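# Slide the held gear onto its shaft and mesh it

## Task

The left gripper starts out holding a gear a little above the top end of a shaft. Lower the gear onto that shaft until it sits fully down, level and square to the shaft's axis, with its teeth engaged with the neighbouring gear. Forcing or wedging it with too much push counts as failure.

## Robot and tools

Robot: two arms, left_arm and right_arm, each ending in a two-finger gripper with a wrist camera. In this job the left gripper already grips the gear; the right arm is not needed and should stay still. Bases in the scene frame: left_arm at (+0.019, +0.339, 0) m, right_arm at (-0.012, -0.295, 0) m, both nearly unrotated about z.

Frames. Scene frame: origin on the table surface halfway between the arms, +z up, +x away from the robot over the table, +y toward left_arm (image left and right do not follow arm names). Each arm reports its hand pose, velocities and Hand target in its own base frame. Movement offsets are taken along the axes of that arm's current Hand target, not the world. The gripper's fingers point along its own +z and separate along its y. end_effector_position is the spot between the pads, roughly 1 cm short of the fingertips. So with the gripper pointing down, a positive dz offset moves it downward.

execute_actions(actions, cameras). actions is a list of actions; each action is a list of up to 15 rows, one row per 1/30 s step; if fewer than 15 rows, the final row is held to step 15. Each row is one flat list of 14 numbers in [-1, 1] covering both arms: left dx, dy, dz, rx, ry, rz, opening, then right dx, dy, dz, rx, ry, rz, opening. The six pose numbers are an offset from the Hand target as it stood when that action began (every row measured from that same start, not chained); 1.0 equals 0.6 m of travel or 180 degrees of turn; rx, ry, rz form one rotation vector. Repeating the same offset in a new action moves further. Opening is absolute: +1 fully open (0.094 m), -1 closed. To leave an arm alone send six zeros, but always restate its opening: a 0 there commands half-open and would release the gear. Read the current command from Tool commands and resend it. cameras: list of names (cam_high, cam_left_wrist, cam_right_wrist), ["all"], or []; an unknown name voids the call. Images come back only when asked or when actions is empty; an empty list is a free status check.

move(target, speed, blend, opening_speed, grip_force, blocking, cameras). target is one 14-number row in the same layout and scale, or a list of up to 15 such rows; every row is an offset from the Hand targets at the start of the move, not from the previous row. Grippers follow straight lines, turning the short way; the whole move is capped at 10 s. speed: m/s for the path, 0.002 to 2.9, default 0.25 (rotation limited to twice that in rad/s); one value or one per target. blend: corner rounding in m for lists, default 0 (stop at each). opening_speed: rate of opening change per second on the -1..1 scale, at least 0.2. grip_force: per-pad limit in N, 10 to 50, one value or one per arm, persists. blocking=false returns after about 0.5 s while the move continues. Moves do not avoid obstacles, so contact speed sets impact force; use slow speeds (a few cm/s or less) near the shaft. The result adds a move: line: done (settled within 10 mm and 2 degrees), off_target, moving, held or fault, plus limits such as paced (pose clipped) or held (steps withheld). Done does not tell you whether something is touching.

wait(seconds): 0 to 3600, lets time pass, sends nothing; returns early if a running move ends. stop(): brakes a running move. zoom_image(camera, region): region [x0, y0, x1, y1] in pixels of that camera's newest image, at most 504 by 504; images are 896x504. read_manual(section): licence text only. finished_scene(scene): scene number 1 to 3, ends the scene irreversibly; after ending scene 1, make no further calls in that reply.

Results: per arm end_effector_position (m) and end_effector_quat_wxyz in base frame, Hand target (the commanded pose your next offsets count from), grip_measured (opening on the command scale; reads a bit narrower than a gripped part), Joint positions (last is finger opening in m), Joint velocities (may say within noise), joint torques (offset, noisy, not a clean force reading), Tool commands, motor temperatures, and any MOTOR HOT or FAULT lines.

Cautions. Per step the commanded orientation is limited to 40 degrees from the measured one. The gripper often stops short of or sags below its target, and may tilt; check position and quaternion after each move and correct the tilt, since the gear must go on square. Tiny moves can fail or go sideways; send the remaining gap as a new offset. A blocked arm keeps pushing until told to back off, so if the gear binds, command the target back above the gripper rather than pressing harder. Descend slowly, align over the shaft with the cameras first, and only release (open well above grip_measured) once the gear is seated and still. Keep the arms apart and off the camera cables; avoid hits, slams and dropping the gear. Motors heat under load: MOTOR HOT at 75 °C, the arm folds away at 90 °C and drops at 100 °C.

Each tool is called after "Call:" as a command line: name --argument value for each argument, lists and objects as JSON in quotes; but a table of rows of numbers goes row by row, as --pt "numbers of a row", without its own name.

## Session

Lift slightly and level first.

Call:
execute_actions --actions '[]' --cameras '["cam_left_wrist"]'

Call:
zoom_image --camera "cam_left_wrist" --region '[430, 0, 750, 280]'

Scene clock: 0.00 s.
left_arm: end_effector_position=(+0.2497, -0.2164, +0.1302) grip_measured=-0.604 end_effector_quat_wxyz=(+0.033, +0.905, +0.423, +0.003) | right_arm: end_effector_position=(+0.3810, +0.0000, +0.4021) grip_measured=+1.000 end_effector_quat_wxyz=(+0.707, +0.000, +0.707, +0.000)
Joint positions: left_arm=[-0.702 1.734 1.508 -1.283 0.023 1.564 0.019] | right_arm=[0 1.047 1.047 0 0 0 0.094]
Joint velocities: within noise
Joint torques (N m): no reading
Motor temperatures (°C): left_arm=[28 32 33 26 28 23 28] | right_arm=[29 31 33 31 26 25 25]
Heat: left arm: 33 °C; right arm: 33 °C.
Hand target: left_arm +0.2517, -0.2180, +0.1367; +0.043, +0.905, +0.423, +0.007 | right_arm +0.3780, +0.0000, +0.4159; +0.720, +0.000, +0.694, +0.000
Tool commands: left_gripper/opening=-1.0 right_gripper/opening=+1.0
Images, in order (width x height): cam_left_wrist 896x504.

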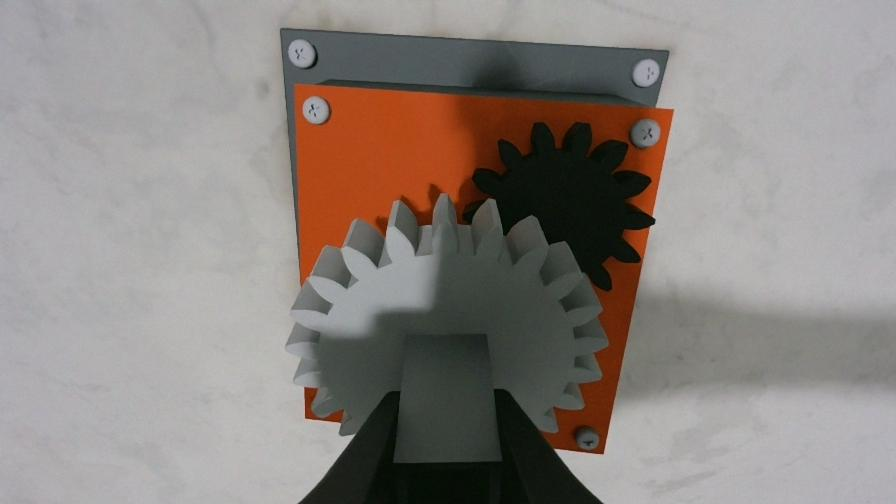

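Scaled by 1.575 from the camera's image (finer frame: 1280x720).

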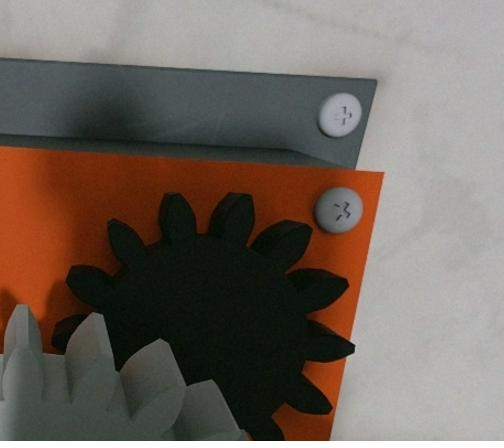

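Call:
move --target '[0,0.015,-0.01,0.0197,0.0076,0,-1,0,0,0,0,0,0,1]' --speed 0.1

Call:
execute_actions --actions '[[[0,0,-0.01,0,0,0,-1,0,0,0,0,0,0,1],[0,0,-0.018,0,0,0,-1,0,0,0,0,0,0,1],[0,0,-0.018,0,0,0,-1,0,0,0,0,0,0,1],[0,0,-0.01,0,0,0,-1,0,0,0,0,0,0,1],[0,0,0,0,0,0,-1,0,0,0,0,0,0,1],[0,0,0.008,0,0,0,-1,0,0,0,0,0,0,1],[0,0,0.014,0,0,0,-1,0,0,0,0,0,0,1],[0,0,0.014,0,0,0,-1,0,0,0,0,0,0,1],[0,0,0.008,0,0,0,-1,0,0,0,0,0,0,1],[0,0,0,0,0,0,-1,0,0,0,0,0,0,1],[0,0,-0.008,0,0,0,-1,0,0,0,0,0,0,1],[0,0,-0.012,0,0,0,-1,0,0,0,0,0,0,1],[0,0,-0.012,0,0,0,-1,0,0,0,0,0,0,1],[0,0,-0.006,0,0,0,-1,0,0,0,0,0,0,1],[0,0,0,0,0,0,-1,0,0,0,0,0,0,1]]]' --cameras '["cam_left_wrist"]'

Call:
zoom_image --camera "cam_left_wrist" --region '[430, 20, 750, 300]'

Call:
zoom_image --camera "cam_left_wrist" --region '[430, 180, 620, 400]'

Scene clock: 2.53 s.
left_arm: end_effector_position=(+0.2561, -0.2196, +0.1388) grip_measured=-0.604 end_effector_quat_wxyz=(+0.010, +0.907, +0.422, +0.001) | right_arm: end_effector_position=(+0.3810, +0.0000, +0.4021) grip_measured=+1.000 end_effector_quat_wxyz=(+0.707, +0.000, +0.707, +0.000)
Joint positions: left_arm=[-0.706 1.804 1.629 -1.377 0.006 1.564 0.019] | right_arm=[0 1.047 1.047 0 0 0 0.094]
Joint torques (N m): left_arm=[-0.76 -6.53 8.12 0.15 -0.02 -0.19] | right_arm=[0.25 -3.81 9.88 2.41 -0.04 -0.19]
Heat: left arm: 34 °C; right arm: 34 °C.
Hand target: left_arm +0.2582, -0.2233, +0.1433; +0.010, +0.906, +0.423, +0.005 | right_arm +0.3780, +0.0000, +0.4159; +0.720, +0.000, +0.694, +0.000
Off the commanded pose: left_arm 0.006 m, 0 deg | right_arm 0.014 m, 2 deg.
move: done

Scene clock: 3.23 s.
left_arm: end_effector_position=(+0.2569, -0.2202, +0.1428) grip_measured=-0.604 end_effector_quat_wxyz=(+0.009, +0.907, +0.422, +0.001) | right_arm: end_effector_position=(+0.3810, +0.0000, +0.4021) grip_measured=+1.000 end_effector_quat_wxyz=(+0.707, +0.000, +0.707, +0.000)
Joint positions: left_arm=[-0.706 1.811 1.654 -1.397 0.005 1.564 0.019] | right_arm=[0 1.047 1.047 0 0 0 0.094]
Joint torques (N m): left_arm=[-0.76 -7.05 6.13 0.34 -0.02 -0.19] | right_arm=[0.27 -3.79 9.91 2.42 -0.04 -0.18]
Heat: left arm: 34 °C; right arm: 34 °C.
Hand target: left_arm +0.2582, -0.2233, +0.1434; +0.010, +0.906, +0.423, +0.005 | right_arm +0.3780, +0.0000, +0.4159; +0.720, +0.000, +0.694, +0.000
Off the commanded pose: left_arm 0.003 m, 1 deg | right_arm 0.014 m, 2 deg.

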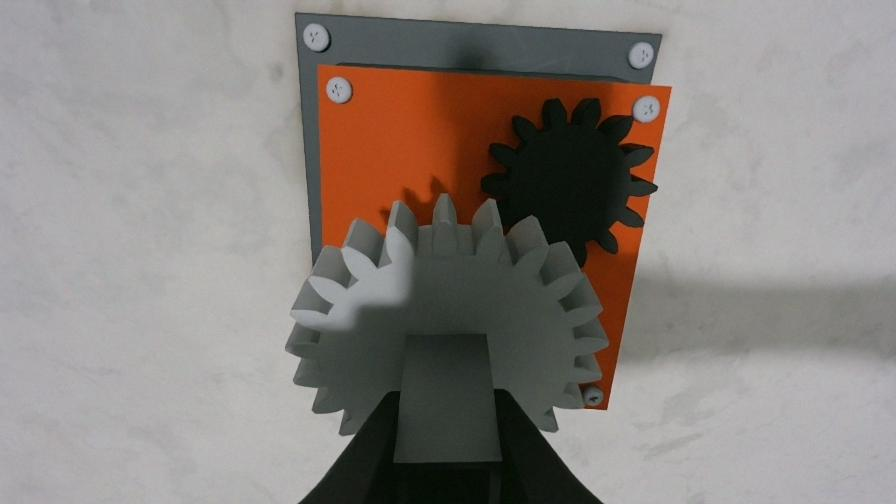

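Scaled by 1.575 from the camera's image (finer frame: 1280x720).

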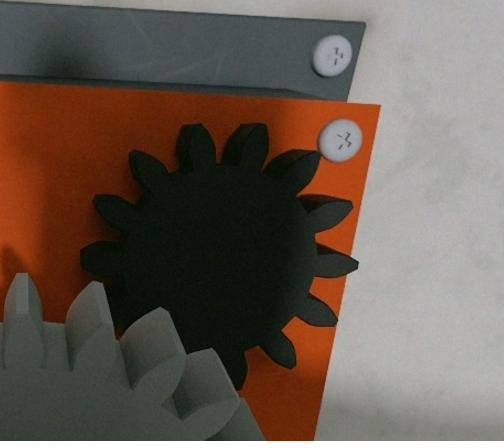

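Scaled by 2.291 from the camera's image (finer frame: 1280x720).

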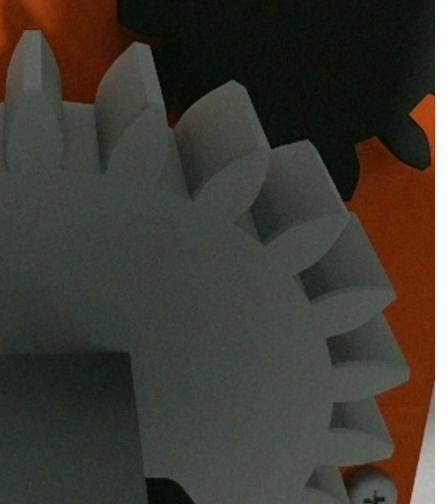

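Call:
move --pt "0 0 -0.05 0 0 0 -1 0 0 0 0 0 0 1" --pt "0.1 0.005 -0.06 0 0 0 -1 0 0 0 0 0 0 1" --speed 0.15 --blend 0.01 --cameras '["cam_left_wrist"]'

Call:
zoom_image --camera "cam_left_wrist" --region '[360, 0, 680, 200]'

Scene clock: 7.83 s.
left_arm: end_effector_position=(+0.2958, -0.1770, +0.1758) grip_measured=-0.604 end_effector_quat_wxyz=(+0.009, +0.902, +0.431, +0.005) | right_arm: end_effector_position=(+0.3810, +0.0000, +0.4021) grip_measured=+1.000 end_effector_quat_wxyz=(+0.707, +0.000, +0.707, +0.000)
Joint positions: left_arm=[-0.538 1.854 1.841 -1.537 0.003 1.712 0.019] | right_arm=[0 1.047 1.047 0 0 0 0.094]
Joint torques (N m): left_arm=[-0.09 -6.71 7.94 0.12 0.04 0.11] | right_arm=[0.25 -3.82 9.88 2.42 -0.04 -0.19]
Heat: left arm: 35 °C; right arm: 34 °C.
Hand target: left_arm +0.2983, -0.1786, +0.1795; +0.010, +0.906, +0.424, +0.005 | right_arm +0.3780, +0.0000, +0.4159; +0.720, +0.000, +0.694, +0.000
Off the commanded pose: left_arm 0.005 m, 1 deg | right_arm 0.014 m, 2 deg.
move: done

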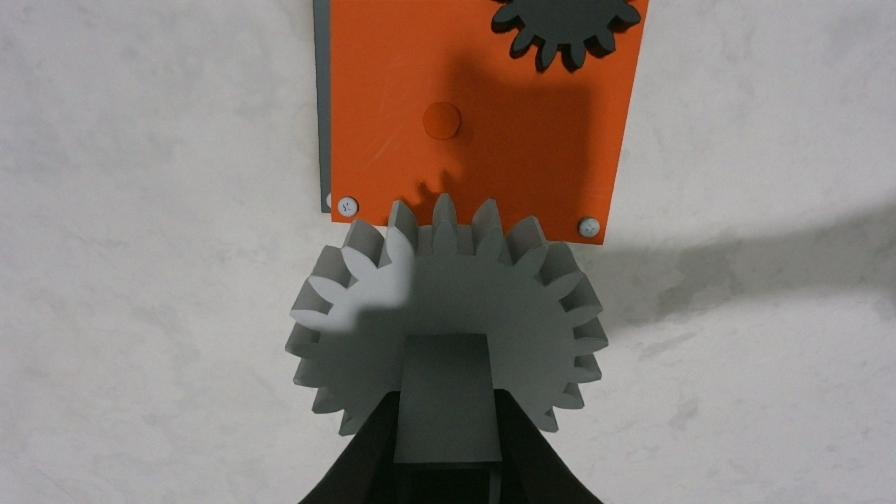

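Scaled by 1.575 from the camera's image (finer frame: 1280x720).

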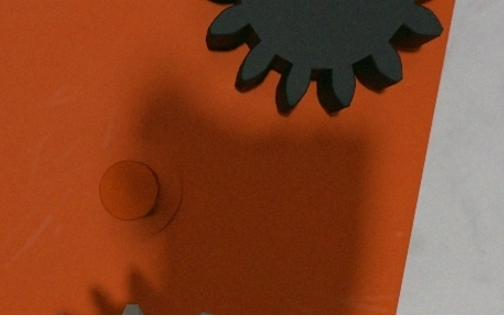

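Call:
move --pt "-0.0795 0.0007 0.02 0.007 0 0 -1 0 0 0 0 0 0 1" --pt "-0.0795 0.0007 0.059 0.007 0 0 -1 0 0 0 0 0 0 1" --speed 0.15 --blend 0.005

Call:
execute_actions --actions '[[[0,0,-0.01,0,0,0,-1,0,0,0,0,0,0,1],[0,0,-0.018,0,0,0,-1,0,0,0,0,0,0,1],[0,0,-0.018,0,0,0,-1,0,0,0,0,0,0,1],[0,0,-0.01,0,0,0,-1,0,0,0,0,0,0,1],[0,0,0,0,0,0,-1,0,0,0,0,0,0,1],[0,0,0.008,0,0,0,-1,0,0,0,0,0,0,1],[0,0,0.014,0,0,0,-1,0,0,0,0,0,0,1],[0,0,0.014,0,0,0,-1,0,0,0,0,0,0,1],[0,0,0.008,0,0,0,-1,0,0,0,0,0,0,1],[0,0,0,0,0,0,-1,0,0,0,0,0,0,1],[0,0,-0.008,0,0,0,-1,0,0,0,0,0,0,1],[0,0,-0.012,0,0,0,-1,0,0,0,0,0,0,1],[0,0,-0.012,0,0,0,-1,0,0,0,0,0,0,1],[0,0,-0.006,0,0,0,-1,0,0,0,0,0,0,1],[0,0,0,0,0,0,-1,0,0,0,0,0,0,1]]]' --cameras '["cam_left_wrist"]'

Call:
zoom_image --camera "cam_left_wrist" --region '[430, 0, 750, 280]'

Scene clock: 12.90 s.
left_arm: end_effector_position=(+0.2669, -0.2153, +0.1464) grip_measured=-0.604 end_effector_quat_wxyz=(-0.003, +0.909, +0.417, -0.002) | right_arm: end_effector_position=(+0.3810, +0.0000, +0.4021) grip_measured=+1.000 end_effector_quat_wxyz=(+0.707, +0.000, +0.707, +0.000)
Joint positions: left_arm=[-0.678 1.854 1.723 -1.446 0.002 1.602 0.019] | right_arm=[0 1.047 1.047 0 0 0 0.094]
Joint torques (N m): left_arm=[-0.01 -7.94 4.45 0.44 0.01 -0.22] | right_arm=[0.24 -3.81 9.91 2.42 -0.04 -0.18]
Heat: left arm: 35 °C; right arm: 35 °C.
Hand target: left_arm +0.2687, -0.2160, +0.1440; +0.000, +0.906, +0.424, +0.000 | right_arm +0.3780, +0.0000, +0.4159; +0.720, +0.000, +0.694, +0.000
Off the commanded pose: left_arm 0.003 m, 1 deg | right_arm 0.014 m, 2 deg.
move: done

Scene clock: 13.60 s.
left_arm: end_effector_position=(+0.2661, -0.2147, +0.1418) grip_measured=-0.604 end_effector_quat_wxyz=(-0.006, +0.909, +0.418, -0.004) | right_arm: end_effector_position=(+0.3810, +0.0000, +0.4021) grip_measured=+1.000 end_effector_quat_wxyz=(+0.707, +0.000, +0.707, +0.000)
Joint positions: left_arm=[-0.678 1.855 1.706 -1.435 0.002 1.602 0.019] | right_arm=[0 1.047 1.047 0 0 0 0.094]
Joint torques (N m): left_arm=[0.01 -8.08 5.79 0.29 0.01 -0.21] | right_arm=[0.24 -3.82 9.91 2.42 -0.04 -0.18]
Heat: left arm: 36 °C; right arm: 35 °C.
Hand target: left_arm +0.2687, -0.2160, +0.1440; +0.000, +0.906, +0.424, +0.000 | right_arm +0.3780, +0.0000, +0.4159; +0.720, +0.000, +0.694, +0.000
Off the commanded pose: left_arm 0.004 m, 1 deg | right_arm 0.014 m, 2 deg.

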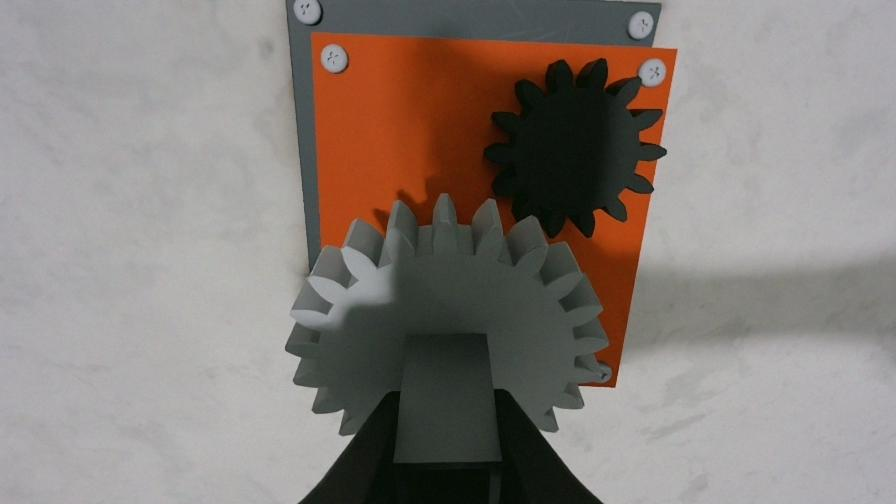

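Scaled by 1.575 from the camera's image (finer frame: 1280x720).

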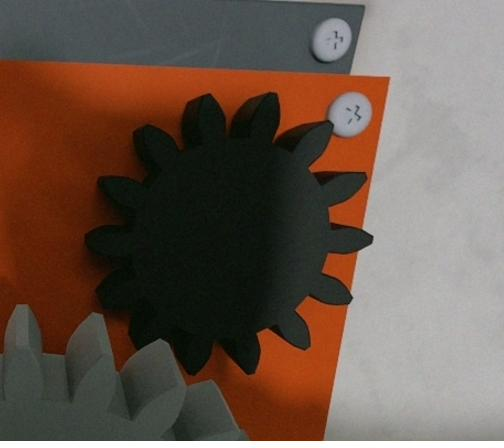

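Call:
zoom_image --camera "cam_left_wrist" --region '[475, 45, 675, 245]'

Scaled by 2.520 from the camera's image (finer frame: 1280x720).

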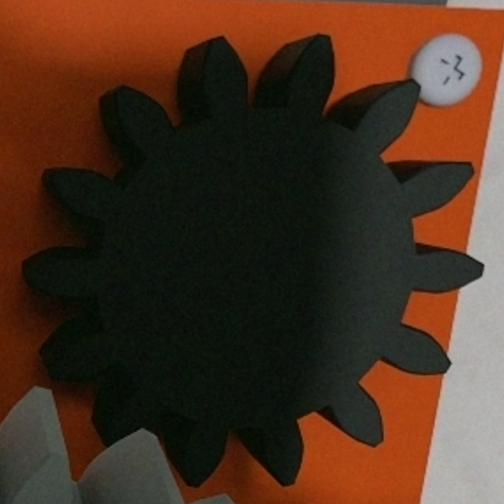

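Call:
move --target '[0.0075,0.003,0.037,-0.003,0,0,-1,0,0,0,0,0,0,1]' --speed 0.06 --cameras '["cam_left_wrist"]'

Call:
zoom_image --camera "cam_left_wrist" --region '[475, 45, 705, 275]'

Scene clock: 20.20 s.
left_arm: end_effector_position=(+0.2673, -0.2132, +0.1256) grip_measured=-0.604 end_effector_quat_wxyz=(-0.008, +0.907, +0.420, -0.005) | right_arm: end_effector_position=(+0.3810, +0.0000, +0.4021) grip_measured=+1.000 end_effector_quat_wxyz=(+0.707, +0.000, +0.707, +0.000)
Joint positions: left_arm=[-0.673 1.855 1.642 -1.375 0.001 1.602 0.019] | right_arm=[0 1.047 1.047 0 0 0 0.094]
Joint torques (N m): left_arm=[0.68 -8.54 3.29 0.72 0.02 -0.07] | right_arm=[0.25 -3.81 9.89 2.42 -0.04 -0.18]
Heat: left arm: 36 °C; right arm: 36 °C.
Hand target: left_arm +0.2730, -0.2137, +0.1219; +0.004, +0.906, +0.424, +0.002 | right_arm +0.3780, +0.0000, +0.4159; +0.720, +0.000, +0.694, +0.000
Off the commanded pose: left_arm 0.007 m, 2 deg | right_arm 0.014 m, 2 deg.
move: done

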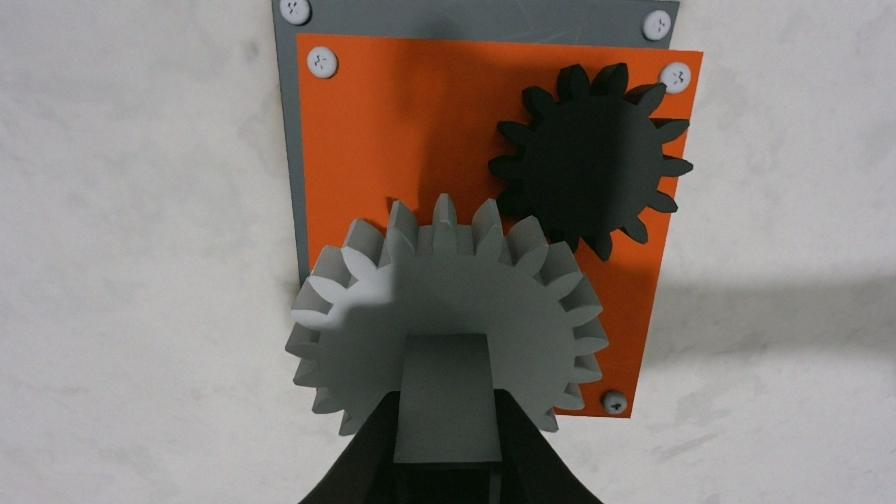

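Scaled by 2.191 from the camera's image (finer frame: 1280x720).

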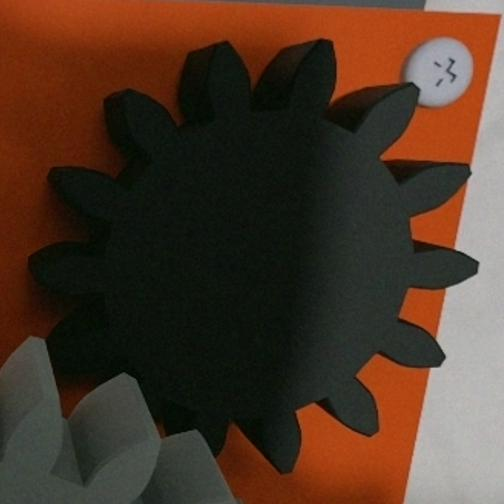

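Call:
move --target '[0,0,0.012,-0.003,0,0,-1,0,0,0,0,0,0,1]' --speed 0.03 --cameras '["cam_left_wrist"]'

Scene clock: 23.10 s.
left_arm: end_effector_position=(+0.2667, -0.2127, +0.1253) grip_measured=-0.604 end_effector_quat_wxyz=(+0.002, +0.908, +0.420, +0.000) | right_arm: end_effector_position=(+0.3810, +0.0000, +0.4021) grip_measured=+1.000 end_effector_quat_wxyz=(+0.707, +0.000, +0.707, +0.000)
Joint positions: left_arm=[-0.673 1.831 1.61 -1.346 0.001 1.602 0.019] | right_arm=[0 1.047 1.047 0 0 0 0.094]
Joint torques (N m): left_arm=[0.69 -7.15 2.58 0.9 0.02 -0.07] | right_arm=[0.27 -3.84 9.88 2.42 -0.05 -0.18]
Motor temperatures (°C): left_arm=[28 37 36 26 27 23 29] | right_arm=[29 31 36 35 26 25 25]
Heat: left arm: 37 °C; right arm: 36 °C.
Hand target: left_arm +0.2731, -0.2137, +0.1147; +0.009, +0.906, +0.424, +0.004 | right_arm +0.3780, +0.0000, +0.4159; +0.720, +0.000, +0.694, +0.000
Off the commanded pose: left_arm 0.012 m, 1 deg | right_arm 0.014 m, 2 deg.
move: off_target (left_arm)

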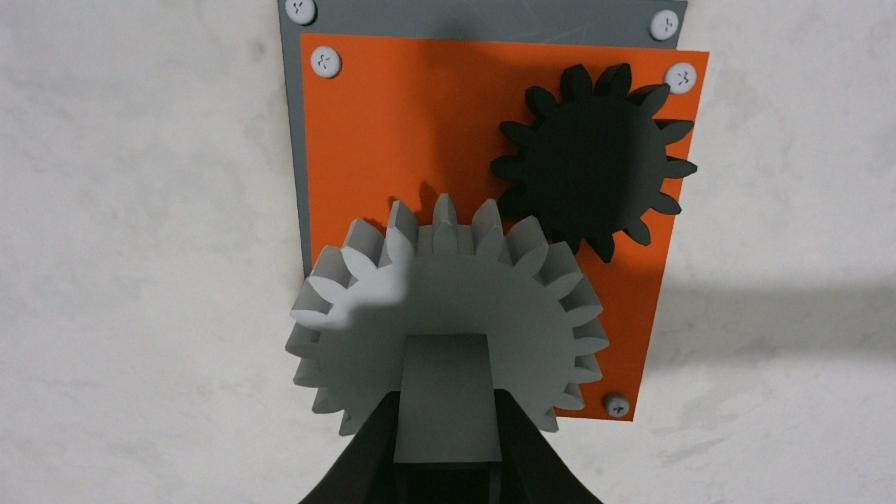

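Call:
move --pt "0.006 0 -0.006 0 0 0 -1 0 0 0 0 0 0 1" --speed 0.015

Call:
move --pt "0.006 0 0 0 0 0 -1 0 0 0 0 0 0 1" --speed 0.01

Call:
move --pt "0.006 0 0 0 0 0 -1 0 0 0 0 0 0 1" --speed 0.01

Scene clock: 26.27 s.
left_arm: end_effector_position=(+0.2674, -0.2118, +0.1253) grip_measured=-0.604 end_effector_quat_wxyz=(+0.003, +0.906, +0.423, -0.002) | right_arm: end_effector_position=(+0.3810, +0.0000, +0.4021) grip_measured=+1.000 end_effector_quat_wxyz=(+0.707, +0.000, +0.707, +0.000)
Joint positions: left_arm=[-0.667 1.831 1.61 -1.346 0.006 1.602 0.019] | right_arm=[0 1.047 1.047 0 0 0 0.094]
Joint torques (N m): left_arm=[1.07 -7.16 3.74 0.75 -0.02 0.05] | right_arm=[0.24 -3.82 9.91 2.42 -0.04 -0.18]
Heat: left arm: 37 °C; right arm: 36 °C.
Hand target: left_arm +0.2753, -0.2109, +0.1183; +0.009, +0.906, +0.424, +0.004 | right_arm +0.3780, +0.0000, +0.4159; +0.720, +0.000, +0.694, +0.000
Off the commanded pose: left_arm 0.011 m, 1 deg | right_arm 0.014 m, 2 deg.
move: off_target (left_arm)

Scene clock: 26.90 s.
left_arm: end_effector_position=(+0.2679, -0.2112, +0.1254) grip_measured=-0.604 end_effector_quat_wxyz=(+0.006, +0.905, +0.424, -0.007) | right_arm: end_effector_position=(+0.3810, +0.0000, +0.4021) grip_measured=+1.000 end_effector_quat_wxyz=(+0.707, +0.000, +0.707, +0.000)
Joint positions: left_arm=[-0.659 1.831 1.61 -1.346 0.018 1.606 0.019] | right_arm=[0 1.047 1.047 0 0 0 0.094]
Joint torques (N m): left_arm=[1.25 -7.1 3.86 0.74 -0.12 0.11] | right_arm=[0.25 -3.82 9.88 2.42 -0.04 -0.18]
Heat: left arm: 37 °C; right arm: 36 °C.
Hand target: left_arm +0.2776, -0.2082, +0.1183; +0.009, +0.906, +0.423, +0.004 | right_arm +0.3780, +0.0000, +0.4159; +0.720, +0.000, +0.694, +0.000
Off the commanded pose: left_arm 0.012 m, 1 deg | right_arm 0.014 m, 2 deg.
move: off_target (left_arm)

Scene clock: 27.57 s.
left_arm: end_effector_position=(+0.2684, -0.2106, +0.1254) grip_measured=-0.604 end_effector_quat_wxyz=(+0.009, +0.906, +0.424, -0.012) | right_arm: end_effector_position=(+0.3810, +0.0000, +0.4021) grip_measured=+1.000 end_effector_quat_wxyz=(+0.707, +0.000, +0.707, +0.000)
Joint positions: left_arm=[-0.65 1.831 1.61 -1.346 0.03 1.616 0.019] | right_arm=[0 1.047 1.047 0 0 0 0.094]
Joint torques (N m): left_arm=[1.44 -7.04 3.97 0.73 -0.23 0.12] | right_arm=[0.24 -3.82 9.91 2.42 -0.04 -0.18]
Heat: left arm: 37 °C; right arm: 36 °C.
Hand target: left_arm +0.2799, -0.2054, +0.1183; +0.009, +0.906, +0.424, +0.004 | right_arm +0.3780, +0.0000, +0.4159; +0.720, +0.000, +0.694, +0.000
Off the commanded pose: left_arm 0.014 m, 2 deg | right_arm 0.014 m, 2 deg.
move: off_target (left_arm)

Call:
move --pt "-0.0187 -0.0047 -0.028 0.0063 0 0 -1 0 0 0 0 0 0 1" --speed 0.06

Call:
execute_actions --actions '[[[0,0,-0.01,0,0,0,-1,0,0,0,0,0,0,1],[0,0,-0.018,0,0,0,-1,0,0,0,0,0,0,1],[0,0,-0.018,0,0,0,-1,0,0,0,0,0,0,1],[0,0,-0.01,0,0,0,-1,0,0,0,0,0,0,1],[0,0,0,0,0,0,-1,0,0,0,0,0,0,1],[0,0,0.004,0,0,0,-1,0,0,0,0,0,0,1],[0,0,0.008,0,0,0,-1,0,0,0,0,0,0,1],[0,0,0.008,0,0,0,-1,0,0,0,0,0,0,1],[0,0,0.004,0,0,0,-1,0,0,0,0,0,0,1],[0,0,0,0,0,0,-1,0,0,0,0,0,0,1],[0,0,-0.008,0,0,0,-1,0,0,0,0,0,0,1],[0,0,-0.012,0,0,0,-1,0,0,0,0,0,0,1],[0,0,-0.012,0,0,0,-1,0,0,0,0,0,0,1],[0,0,-0.006,0,0,0,-1,0,0,0,0,0,0,1],[0,0,0,0,0,0,-1,0,0,0,0,0,0,1]]]'

Call:
move --target '[0,0,0.022,0,0,0,-1,0,0,0,0,0,0,1]' --speed 0.03 --cameras '["cam_left_wrist"]'

Call:
zoom_image --camera "cam_left_wrist" --region '[475, 25, 725, 275]'

Scene clock: 29.93 s.
left_arm: end_effector_position=(+0.2683, -0.2087, +0.1308) grip_measured=-0.604 end_effector_quat_wxyz=(+0.000, +0.907, +0.421, -0.003) | right_arm: end_effector_position=(+0.3810, +0.0000, +0.4021) grip_measured=+1.000 end_effector_quat_wxyz=(+0.707, +0.000, +0.707, +0.000)
Joint positions: left_arm=[-0.658 1.834 1.635 -1.375 0.006 1.615 0.019] | right_arm=[0 1.047 1.047 0 0 0 0.094]
Joint torques (N m): left_arm=[-0.72 -6.75 7.95 0.08 -0.03 -0.21] | right_arm=[0.25 -3.81 9.91 2.42 -0.04 -0.18]
Heat: left arm: 37 °C; right arm: 36 °C.
Hand target: left_arm +0.2703, -0.2120, +0.1350; +0.000, +0.906, +0.423, +0.000 | right_arm +0.3780, +0.0000, +0.4159; +0.720, +0.000, +0.694, +0.000
Off the commanded pose: left_arm 0.006 m, 1 deg | right_arm 0.014 m, 2 deg.
move: done

Scene clock: 30.63 s.
left_arm: end_effector_position=(+0.2687, -0.2090, +0.1353) grip_measured=-0.604 end_effector_quat_wxyz=(-0.001, +0.907, +0.421, -0.004) | right_arm: end_effector_position=(+0.3810, +0.0000, +0.4021) grip_measured=+1.000 end_effector_quat_wxyz=(+0.707, +0.000, +0.707, +0.000)
Joint positions: left_arm=[-0.658 1.839 1.659 -1.396 0.006 1.614 0.019] | right_arm=[0 1.047 1.047 0 0 0 0.094]
Joint torques (N m): left_arm=[-0.72 -7.2 6.04 0.31 -0.02 -0.22] | right_arm=[0.24 -3.79 9.89 2.42 -0.04 -0.18]
Heat: left arm: 37 °C; right arm: 36 °C.
Hand target: left_arm +0.2703, -0.2120, +0.1350; +0.000, +0.906, +0.423, +0.000 | right_arm +0.3780, +0.0000, +0.4159; +0.720, +0.000, +0.694, +0.000
Off the commanded pose: left_arm 0.003 m, 1 deg | right_arm 0.014 m, 2 deg.

Scene clock: 31.60 s.
left_arm: end_effector_position=(+0.2700, -0.2100, +0.1265) grip_measured=-0.604 end_effector_quat_wxyz=(+0.001, +0.907, +0.421, -0.002) | right_arm: end_effector_position=(+0.3810, +0.0000, +0.4021) grip_measured=+1.000 end_effector_quat_wxyz=(+0.707, +0.000, +0.707, +0.000)
Joint positions: left_arm=[-0.658 1.839 1.624 -1.356 0.006 1.614 0.019] | right_arm=[0 1.047 1.047 0 0 0 0.094]
Joint torques (N m): left_arm=[-0.73 -7.32 4.4 0.46 -0.01 -0.21] | right_arm=[0.27 -3.81 9.89 2.42 -0.04 -0.18]
Heat: left arm: 37 °C; right arm: 37 °C.
Hand target: left_arm +0.2703, -0.2120, +0.1218; +0.000, +0.906, +0.423, +0.000 | right_arm +0.3780, +0.0000, +0.4159; +0.720, +0.000, +0.694, +0.000
Off the commanded pose: left_arm 0.005 m, 0 deg | right_arm 0.014 m, 2 deg.
move: done

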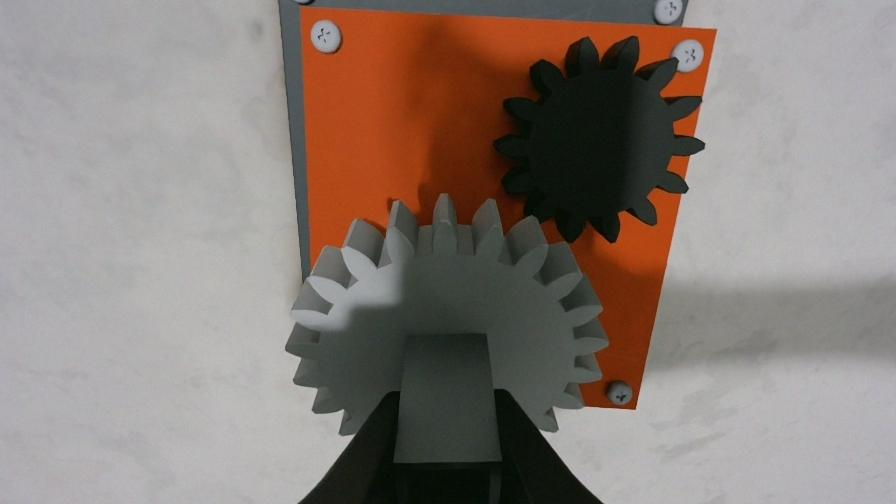

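Scaled by 2.016 from the camera's image (finer frame: 1280x720).

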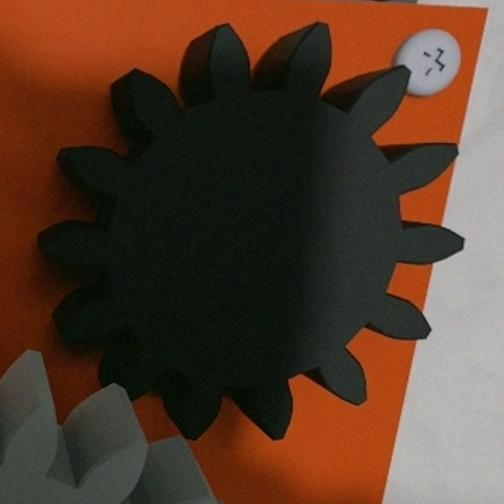

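Call:
move --target '[-0.003,0,0.008,0,0,0,-1,0,0,0,0,0,0,1]' --speed 0.03

Call:
move --target '[-0.006,0,0.004,0,0,0,-1,0,0,0,0,0,0,1]' --speed 0.01

Call:
move --target '[-0.006,0,0,0,0,0,-1,0,0,0,0,0,0,1]' --speed 0.01

Scene clock: 33.50 s.
left_arm: end_effector_position=(+0.2695, -0.2106, +0.1245) grip_measured=-0.604 end_effector_quat_wxyz=(+0.000, +0.907, +0.421, -0.001) | right_arm: end_effector_position=(+0.3810, +0.0000, +0.4021) grip_measured=+1.000 end_effector_quat_wxyz=(+0.707, +0.000, +0.707, +0.000)
Joint positions: left_arm=[-0.662 1.839 1.616 -1.349 0.003 1.61 0.019] | right_arm=[0 1.047 1.047 0 0 0 0.094]
Joint torques (N m): left_arm=[-0.84 -7.34 3.43 0.6 0.01 -0.22] | right_arm=[0.25 -3.82 9.91 2.42 -0.05 -0.19]
Heat: left arm: 38 °C; right arm: 37 °C.
Hand target: left_arm +0.2691, -0.2134, +0.1170; +0.000, +0.906, +0.424, +0.000 | right_arm +0.3780, +0.0000, +0.4159; +0.720, +0.000, +0.694, +0.000
Off the commanded pose: left_arm 0.008 m, 0 deg | right_arm 0.014 m, 2 deg.
move: done

Scene clock: 34.20 s.
left_arm: end_effector_position=(+0.2690, -0.2111, +0.1241) grip_measured=-0.604 end_effector_quat_wxyz=(-0.002, +0.907, +0.422, +0.004) | right_arm: end_effector_position=(+0.3810, +0.0000, +0.4021) grip_measured=+1.000 end_effector_quat_wxyz=(+0.707, +0.000, +0.707, +0.000)
Joint positions: left_arm=[-0.67 1.839 1.615 -1.348 -0.009 1.601 0.019] | right_arm=[0 1.047 1.047 0 0 0 0.094]
Joint torques (N m): left_arm=[-1.06 -7.32 2.78 0.68 0.11 -0.23] | right_arm=[0.25 -3.82 9.89 2.42 -0.04 -0.18]
Heat: left arm: 38 °C; right arm: 37 °C.
Hand target: left_arm +0.2668, -0.2162, +0.1146; +0.000, +0.906, +0.424, +0.000 | right_arm +0.3780, +0.0000, +0.4159; +0.720, +0.000, +0.694, +0.000
Off the commanded pose: left_arm 0.011 m, 1 deg | right_arm 0.014 m, 2 deg.
move: off_target (left_arm)

Scene clock: 34.87 s.
left_arm: end_effector_position=(+0.2686, -0.2117, +0.1242) grip_measured=-0.604 end_effector_quat_wxyz=(-0.005, +0.906, +0.423, +0.009) | right_arm: end_effector_position=(+0.3810, +0.0000, +0.4021) grip_measured=+1.000 end_effector_quat_wxyz=(+0.707, +0.000, +0.707, +0.000)
Joint positions: left_arm=[-0.678 1.839 1.615 -1.348 -0.021 1.591 0.019] | right_arm=[0 1.047 1.047 0 0 0 0.094]
Joint torques (N m): left_arm=[-1.25 -7.34 2.78 0.67 0.22 -0.25] | right_arm=[0.25 -3.82 9.88 2.42 -0.05 -0.18]
Heat: left arm: 38 °C; right arm: 37 °C.
Hand target: left_arm +0.2645, -0.2189, +0.1146; +0.000, +0.906, +0.424, +0.000 | right_arm +0.3780, +0.0000, +0.4159; +0.720, +0.000, +0.694, +0.000
Off the commanded pose: left_arm 0.013 m, 1 deg | right_arm 0.014 m, 2 deg.
move: off_target (left_arm)

Call:
move --pt "0.01 0 0.006 0 0 0 -1 0 0 0 0 0 0 1" --speed 0.02

Call:
move --pt "0.0 0.006 0.004 0 0 0 -1 0 0 0 0 0 0 1" --speed 0.02

Call:
move --pt "0.0 0.006 0.0 0 0 0 -1 0 0 0 0 0 0 1" --speed 0.02 --cameras '["cam_left_wrist"]'

Scene clock: 36.20 s.
left_arm: end_effector_position=(+0.2684, -0.2115, +0.1237) grip_measured=-0.604 end_effector_quat_wxyz=(-0.003, +0.906, +0.423, +0.010) | right_arm: end_effector_position=(+0.3810, +0.0000, +0.4021) grip_measured=+1.000 end_effector_quat_wxyz=(+0.707, +0.000, +0.707, +0.000)
Joint positions: left_arm=[-0.678 1.834 1.607 -1.341 -0.021 1.59 0.019] | right_arm=[0 1.047 1.047 0 0 0 0.094]
Joint torques (N m): left_arm=[0.27 -6.87 2.29 0.77 0.21 -0.05] | right_arm=[0.25 -3.82 9.89 2.42 -0.04 -0.18]
Heat: left arm: 38 °C; right arm: 37 °C.
Hand target: left_arm +0.2684, -0.2143, +0.1110; +0.000, +0.906, +0.424, +0.000 | right_arm +0.3780, +0.0000, +0.4159; +0.720, +0.000, +0.694, +0.000
Off the commanded pose: left_arm 0.013 m, 1 deg | right_arm 0.014 m, 2 deg.
move: off_target (left_arm)

Scene clock: 36.70 s.
left_arm: end_effector_position=(+0.2685, -0.2116, +0.1237) grip_measured=-0.604 end_effector_quat_wxyz=(-0.003, +0.906, +0.423, +0.010) | right_arm: end_effector_position=(+0.3810, +0.0000, +0.4021) grip_measured=+1.000 end_effector_quat_wxyz=(+0.707, +0.000, +0.707, +0.000)
Joint positions: left_arm=[-0.678 1.834 1.607 -1.34 -0.021 1.59 0.019] | right_arm=[0 1.047 1.047 0 0 0 0.094]
Joint torques (N m): left_arm=[0.27 -5.83 2.93 0.83 0.21 -0.05] | right_arm=[0.25 -3.81 9.91 2.42 -0.04 -0.18]
Heat: left arm: 38 °C; right arm: 37 °C.
Hand target: left_arm +0.2712, -0.2166, +0.1086; +0.000, +0.906, +0.424, +0.000 | right_arm +0.3780, +0.0000, +0.4159; +0.720, +0.000, +0.694, +0.000
Off the commanded pose: left_arm 0.016 m, 1 deg | right_arm 0.014 m, 2 deg.
move: off_target (left_arm)

Scene clock: 37.20 s.
left_arm: end_effector_position=(+0.2685, -0.2116, +0.1237) grip_measured=-0.604 end_effector_quat_wxyz=(-0.003, +0.906, +0.423, +0.010) | right_arm: end_effector_position=(+0.3810, +0.0000, +0.4021) grip_measured=+1.000 end_effector_quat_wxyz=(+0.707, +0.000, +0.707, +0.000)
Joint positions: left_arm=[-0.678 1.834 1.607 -1.34 -0.021 1.59 0.019] | right_arm=[0 1.047 1.047 0 0 0 0.094]
Joint torques (N m): left_arm=[0.24 -4.75 4.37 0.79 0.22 -0.05] | right_arm=[0.25 -3.81 9.91 2.42 -0.04 -0.18]
Heat: left arm: 38 °C; right arm: 37 °C.
Hand target: left_arm +0.2739, -0.2189, +0.1086; +0.000, +0.906, +0.424, +0.000 | right_arm +0.3780, +0.0000, +0.4159; +0.720, +0.000, +0.694, +0.000
Off the commanded pose: left_arm 0.018 m, 1 deg | right_arm 0.014 m, 2 deg.
move: off_target (left_arm)

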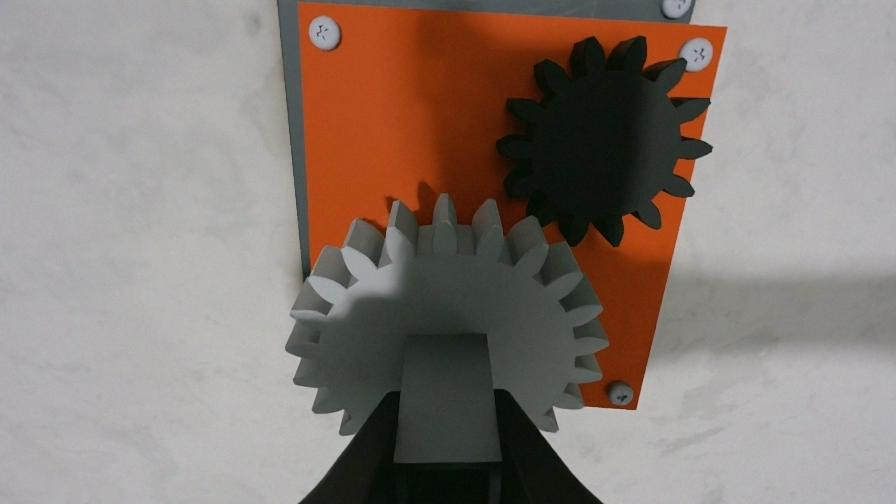

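Call:
move --pt "0.0042 -0.014 -0.012 0 -0.008 0 -1 0 0 0 0 0 0 1" --speed 0.04

Call:
execute_actions --actions '[[[0.004,0,-0.006,0,0,0.003,-1,0,0,0,0,0,0,1],[0.006,0,-0.01,0,0,0.005,-1,0,0,0,0,0,0,1],[0.004,0.004,-0.01,0,0,0.003,-1,0,0,0,0,0,0,1],[0,0.006,-0.005,0,0,0,-1,0,0,0,0,0,0,1],[-0.004,0.004,0,0,0,-0.003,-1,0,0,0,0,0,0,1],[-0.006,0,0,0,0,-0.005,-1,0,0,0,0,0,0,1],[-0.004,-0.004,-0.006,0,0,-0.003,-1,0,0,0,0,0,0,1],[0,-0.006,-0.01,0,0,0,-1,0,0,0,0,0,0,1],[0.004,-0.004,-0.01,0,0,0.003,-1,0,0,0,0,0,0,1],[0.005,0,-0.005,0,0,0.004,-1,0,0,0,0,0,0,1],[0.003,0.003,0,0,0,0.002,-1,0,0,0,0,0,0,1],[0,0.004,0,0,0,0,-1,0,0,0,0,0,0,1],[-0.003,0.002,0,0,0,-0.002,-1,0,0,0,0,0,0,1],[0,0,0,0,0,0,-1,0,0,0,0,0,0,1]]]' --cameras '["cam_left_wrist"]'

Call:
move --pt "0 0 0.008 0 0 0 -1 0 0 0 0 0 0 1" --speed 0.03

Call:
zoom_image --camera "cam_left_wrist" --region '[475, 25, 725, 275]'

Scene clock: 39.63 s.
left_arm: end_effector_position=(+0.2695, -0.2103, +0.1237) grip_measured=-0.604 end_effector_quat_wxyz=(+0.003, +0.904, +0.428, -0.002) | right_arm: end_effector_position=(+0.3810, +0.0000, +0.4021) grip_measured=+1.000 end_effector_quat_wxyz=(+0.707, +0.000, +0.707, +0.000)
Joint positions: left_arm=[-0.66 1.834 1.607 -1.34 0.006 1.598 0.019] | right_arm=[0 1.047 1.047 0 0 0 0.094]
Joint torques (N m): left_arm=[0.42 -7.2 3.44 0.56 0.21 0.09] | right_arm=[0.25 -3.81 9.89 2.42 -0.04 -0.18]
Heat: left arm: 38 °C; right arm: 37 °C.
Hand target: left_arm +0.2691, -0.2116, +0.1158; +0.005, +0.906, +0.423, -0.011 | right_arm +0.3780, +0.0000, +0.4159; +0.720, +0.000, +0.694, +0.000
Off the commanded pose: left_arm 0.008 m, 1 deg | right_arm 0.014 m, 2 deg.
move: done

Scene clock: 40.33 s.
left_arm: end_effector_position=(+0.2698, -0.2100, +0.1244) grip_measured=-0.604 end_effector_quat_wxyz=(+0.005, +0.905, +0.425, -0.005) | right_arm: end_effector_position=(+0.3810, +0.0000, +0.4021) grip_measured=+1.000 end_effector_quat_wxyz=(+0.707, +0.000, +0.707, +0.000)
Joint positions: left_arm=[-0.654 1.834 1.61 -1.343 0.014 1.61 0.019] | right_arm=[0 1.047 1.047 0 0 0 0.094]
Joint torques (N m): left_arm=[-0.06 -7.23 3.15 0.58 0.14 -0.04] | right_arm=[0.25 -3.82 9.91 2.42 -0.04 -0.18]
Heat: left arm: 38 °C; right arm: 37 °C.
Hand target: left_arm +0.2690, -0.2116, +0.1157; +0.005, +0.906, +0.423, -0.011 | right_arm +0.3780, +0.0000, +0.4159; +0.720, +0.000, +0.694, +0.000
Off the commanded pose: left_arm 0.009 m, 1 deg | right_arm 0.014 m, 2 deg.

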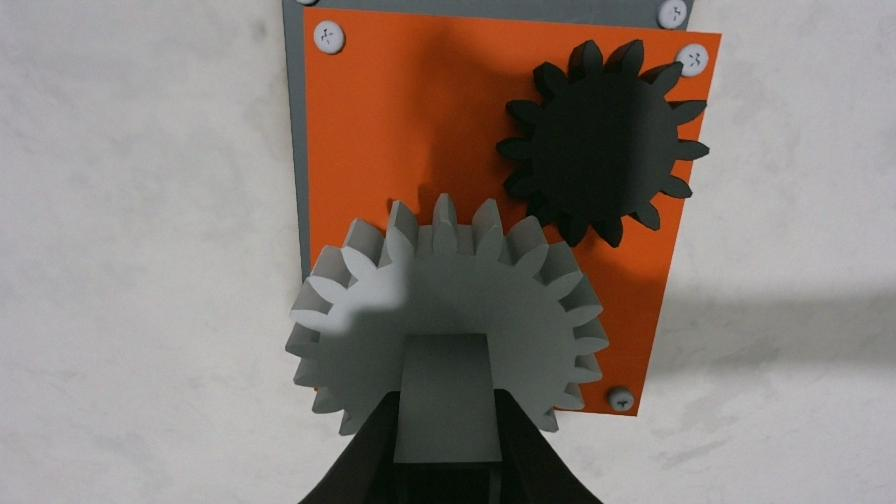

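Scene clock: 40.83 s.
left_arm: end_effector_position=(+0.2695, -0.2098, +0.1237) grip_measured=-0.604 end_effector_quat_wxyz=(+0.006, +0.905, +0.425, -0.005) | right_arm: end_effector_position=(+0.3810, +0.0000, +0.4021) grip_measured=+1.000 end_effector_quat_wxyz=(+0.707, +0.000, +0.707, +0.000)
Joint positions: left_arm=[-0.654 1.83 1.602 -1.337 0.014 1.61 0.019] | right_arm=[0 1.047 1.047 0 0 0 0.094]
Joint torques (N m): left_arm=[-0.06 -6.87 2.28 0.74 0.14 -0.05] | right_arm=[0.25 -3.81 9.89 2.42 -0.05 -0.18]
Heat: left arm: 38 °C; right arm: 37 °C.
Hand target: left_arm +0.2689, -0.2117, +0.1110; +0.005, +0.906, +0.423, -0.011 | right_arm +0.3780, +0.0000, +0.4159; +0.720, +0.000, +0.694, +0.000
Off the commanded pose: left_arm 0.013 m, 1 deg | right_arm 0.014 m, 2 deg.
move: off_target (left_arm)

Scaled by 2.016 from the camera's image (finer frame: 1280x720).
This view is cut from an older image: the scene may have changed since it was taken.

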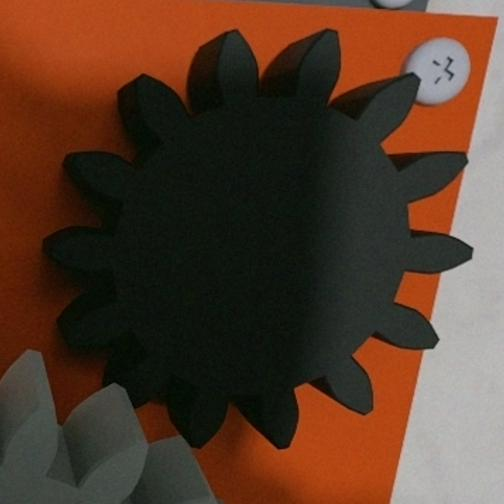

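Call:
move --pt "0.001 0.004 -0.016 0.003 0.003 0 -1 0 0 0 0 0 0 1" --speed 0.06

Call:
move --pt "0 0 0 0 0 0 -0.57 0 0 0 0 0 0 1" --pt "0.003 0 0 0 0 0.02 -0.57 0 0 0 0 0 0 1" --pt "-0.003 0 0 0 0 -0.02 -0.57 0 0 0 0 0 0 1" --pt "0 0 0 0 0 0.0 -0.57 0 0 0 0 0 0 1" --speed 0.06 --opening_speed 0.2 --blend 0.002 --cameras '["cam_left_wrist"]'

Scene clock: 42.27 s.
left_arm: end_effector_position=(+0.2696, -0.2099, +0.1247) grip_measured=-0.604 end_effector_quat_wxyz=(+0.006, +0.905, +0.425, -0.005) | right_arm: end_effector_position=(+0.3810, +0.0000, +0.4021) grip_measured=+1.000 end_effector_quat_wxyz=(+0.707, +0.000, +0.707, +0.000)
Joint positions: left_arm=[-0.654 1.83 1.606 -1.34 0.014 1.61 0.019] | right_arm=[0 1.047 1.047 0 0 0 0.094]
Joint torques (N m): left_arm=[-0.34 -5.37 6.94 0.19 0.05 -0.08] | right_arm=[0.24 -3.82 9.88 2.42 -0.05 -0.18]
Heat: left arm: 38 °C; right arm: 37 °C.
Hand target: left_arm +0.2714, -0.2126, +0.1206; -0.001, +0.906, +0.423, -0.009 | right_arm +0.3780, +0.0000, +0.4159; +0.720, +0.000, +0.694, +0.000
Off the commanded pose: left_arm 0.005 m, 1 deg | right_arm 0.014 m, 2 deg.
move: done

Scene clock: 47.40 s.
left_arm: end_effector_position=(+0.2697, -0.2100, +0.1192) grip_measured=-0.572 end_effector_quat_wxyz=(-0.001, +0.902, +0.432, -0.009) | right_arm: end_effector_position=(+0.3810, +0.0000, +0.4021) grip_measured=+1.000 end_effector_quat_wxyz=(+0.707, +0.000, +0.707, +0.000)
Joint positions: left_arm=[-0.654 1.848 1.606 -1.34 0.014 1.593 0.02] | right_arm=[0 1.047 1.047 0 0 0 0.094]
Joint torques (N m): left_arm=[-0.34 -6.94 6.94 0.14 0.04 0.11] | right_arm=[0.24 -3.81 9.91 2.42 -0.04 -0.18]
Heat: left arm: 37 °C; right arm: 37 °C.
Hand target: left_arm +0.2714, -0.2126, +0.1205; -0.001, +0.906, +0.423, -0.009 | right_arm +0.3780, +0.0000, +0.4159; +0.720, +0.000, +0.694, +0.000
Off the commanded pose: left_arm 0.003 m, 1 deg | right_arm 0.014 m, 2 deg.
move: done; blend cut to 0 m at target 1

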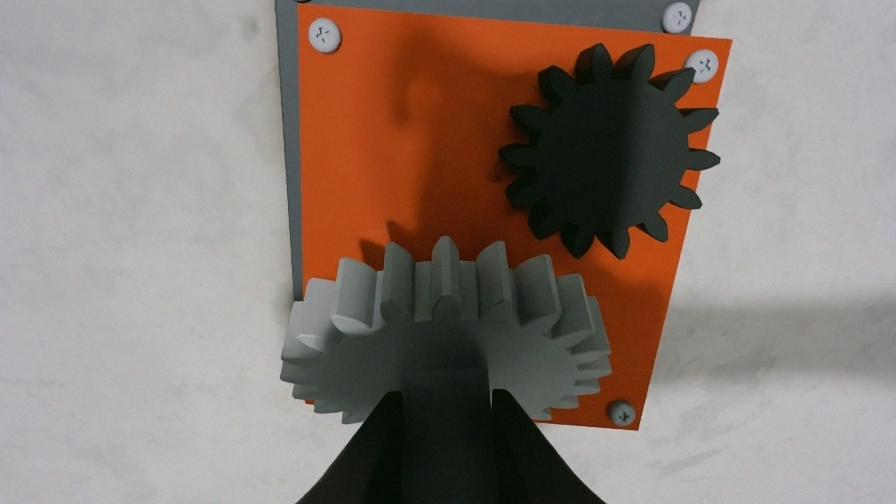

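Call:
move --pt "0 0 0 0 0 0 -1 0 0 0 0 0 0 1" --pt "0 0 -0.055 0 0 0 -1 0 0 0 0 0 0 1" --speed 0.08 --grip_force 12 --cameras '["cam_left_wrist"]'

Scene clock: 51.20 s.
left_arm: end_effector_position=(+0.2700, -0.2102, +0.1499) grip_measured=-0.584 end_effector_quat_wxyz=(-0.002, +0.902, +0.431, -0.009) | right_arm: end_effector_position=(+0.3810, +0.0000, +0.4021) grip_measured=+1.000 end_effector_quat_wxyz=(+0.707, +0.000, +0.707, +0.000)
Joint positions: left_arm=[-0.654 1.858 1.741 -1.466 0.014 1.595 0.02] | right_arm=[0 1.047 1.047 0 0 0 0.094]
Joint torques (N m): left_arm=[-0.21 -6.87 7.84 0.05 0.05 0.11] | right_arm=[0.25 -3.79 9.89 2.41 -0.04 -0.18]
Heat: left arm: 38 °C; right arm: 38 °C.
Hand target: left_arm +0.2719, -0.2124, +0.1535; -0.001, +0.906, +0.423, -0.009 | right_arm +0.3780, +0.0000, +0.4159; +0.720, +0.000, +0.694, +0.000
Off the commanded pose: left_arm 0.005 m, 1 deg | right_arm 0.014 m, 2 deg.
grip_force (N): 12, 12
move: done

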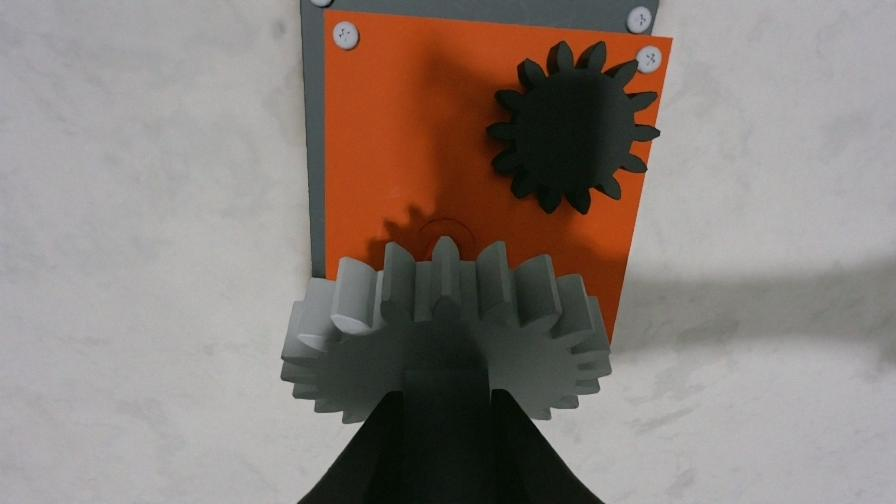

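Call:
move --pt "-0.042 0 -0.003 0 0 0 -1 0 0 0 0 0 0 1" --pt "-0.042 0 0.035 0 0 0 -1 0 0 0 0 0 0 1" --speed 0.06 --cameras '["cam_left_wrist"]'

Scene clock: 53.53 s.
left_arm: end_effector_position=(+0.2554, -0.2293, +0.1366) grip_measured=-0.584 end_effector_quat_wxyz=(-0.003, +0.908, +0.420, -0.009) | right_arm: end_effector_position=(+0.3810, +0.0000, +0.4021) grip_measured=+1.000 end_effector_quat_wxyz=(+0.707, +0.000, +0.707, +0.000)
Joint positions: left_arm=[-0.725 1.858 1.688 -1.414 0.014 1.551 0.02] | right_arm=[0 1.047 1.047 0 0 0 0.094]
Joint torques (N m): left_arm=[-0.5 -7.65 4.37 0.43 0.06 -0.22] | right_arm=[0.24 -3.82 9.91 2.42 -0.04 -0.18]
Heat: left arm: 38 °C; right arm: 38 °C.
Hand target: left_arm +0.2554, -0.2318, +0.1329; -0.001, +0.906, +0.423, -0.009 | right_arm +0.3780, +0.0000, +0.4159; +0.720, +0.000, +0.694, +0.000
Off the commanded pose: left_arm 0.005 m, 1 deg | right_arm 0.014 m, 2 deg.
grip_force (N): 12, 12
move: done

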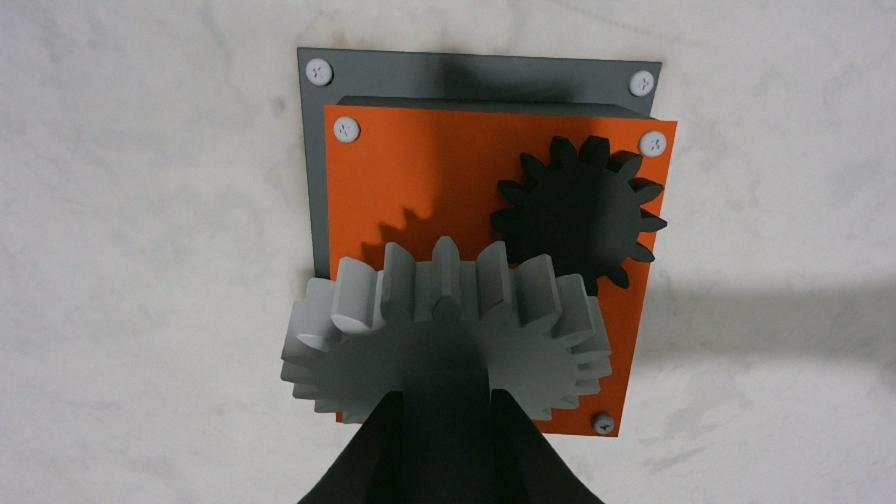

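Call:
move --target '[0,0,0.014,0,0,0,-1,0,0,0,0,0,0,1]' --speed 0.04 --cameras '["cam_left_wrist"]'

Scene clock: 54.43 s.
left_arm: end_effector_position=(+0.2564, -0.2288, +0.1315) grip_measured=-0.584 end_effector_quat_wxyz=(-0.004, +0.907, +0.420, -0.006) | right_arm: end_effector_position=(+0.3810, +0.0000, +0.4021) grip_measured=+1.000 end_effector_quat_wxyz=(+0.707, +0.000, +0.707, +0.000)
Joint positions: left_arm=[-0.725 1.858 1.668 -1.393 0.008 1.55 0.02] | right_arm=[0 1.047 1.047 0 0 0 0.094]
Joint torques (N m): left_arm=[-0.53 -7.77 3.18 0.58 0.11 -0.2] | right_arm=[0.27 -3.81 9.91 2.42 -0.04 -0.18]
Heat: left arm: 38 °C; right arm: 38 °C.
Hand target: left_arm +0.2553, -0.2319, +0.1245; -0.001, +0.906, +0.423, -0.009 | right_arm +0.3780, +0.0000, +0.4159; +0.720, +0.000, +0.694, +0.000
Off the commanded pose: left_arm 0.008 m, 1 deg | right_arm 0.014 m, 2 deg.
grip_force (N): 12, 12
move: done

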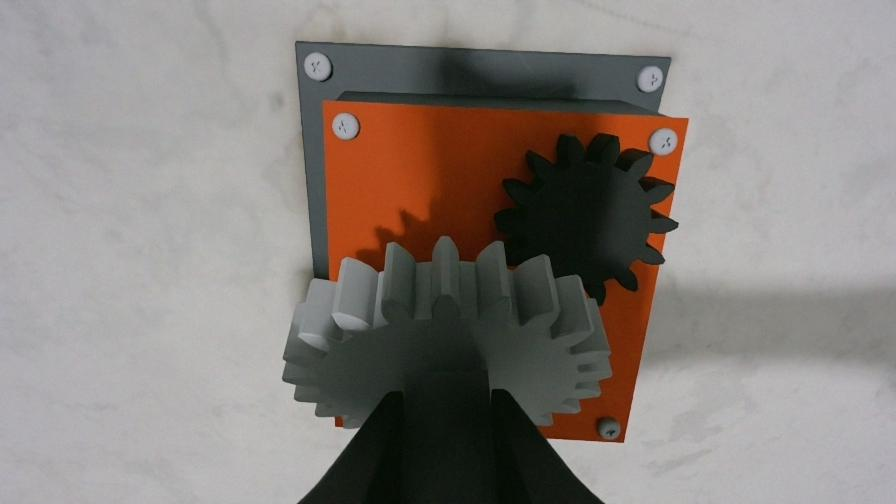

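Call:
move --target '[0,0,0.014,0,0,0,-1,0,0,0,0,0,0,1]' --speed 0.03 --cameras '["cam_left_wrist"]'

Scene clock: 55.50 s.
left_arm: end_effector_position=(+0.2550, -0.2313, +0.1241) grip_measured=-0.584 end_effector_quat_wxyz=(-0.001, +0.908, +0.419, -0.010) | right_arm: end_effector_position=(+0.3810, +0.0000, +0.4021) grip_measured=+1.000 end_effector_quat_wxyz=(+0.707, +0.000, +0.707, +0.000)
Joint positions: left_arm=[-0.728 1.858 1.638 -1.362 0.017 1.549 0.02] | right_arm=[0 1.047 1.047 0 0 0 0.094]
Joint torques (N m): left_arm=[-0.23 -7.83 2.82 0.59 0.02 -0.2] | right_arm=[0.25 -3.81 9.89 2.42 -0.04 -0.17]
Heat: left arm: 38 °C; right arm: 38 °C.
Hand target: left_arm +0.2551, -0.2320, +0.1161; -0.001, +0.906, +0.423, -0.009 | right_arm +0.3780, +0.0000, +0.4159; +0.720, +0.000, +0.694, +0.000
Off the commanded pose: left_arm 0.008 m, 1 deg | right_arm 0.014 m, 2 deg.
grip_force (N): 12, 12
move: done

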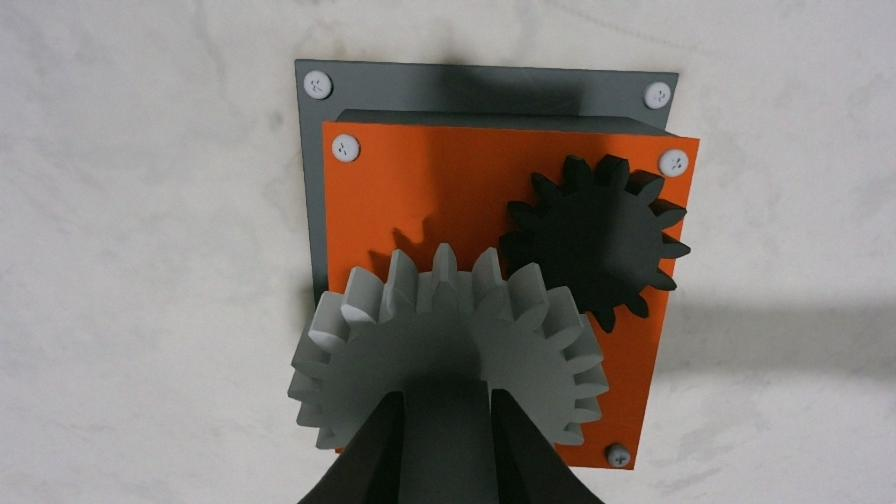

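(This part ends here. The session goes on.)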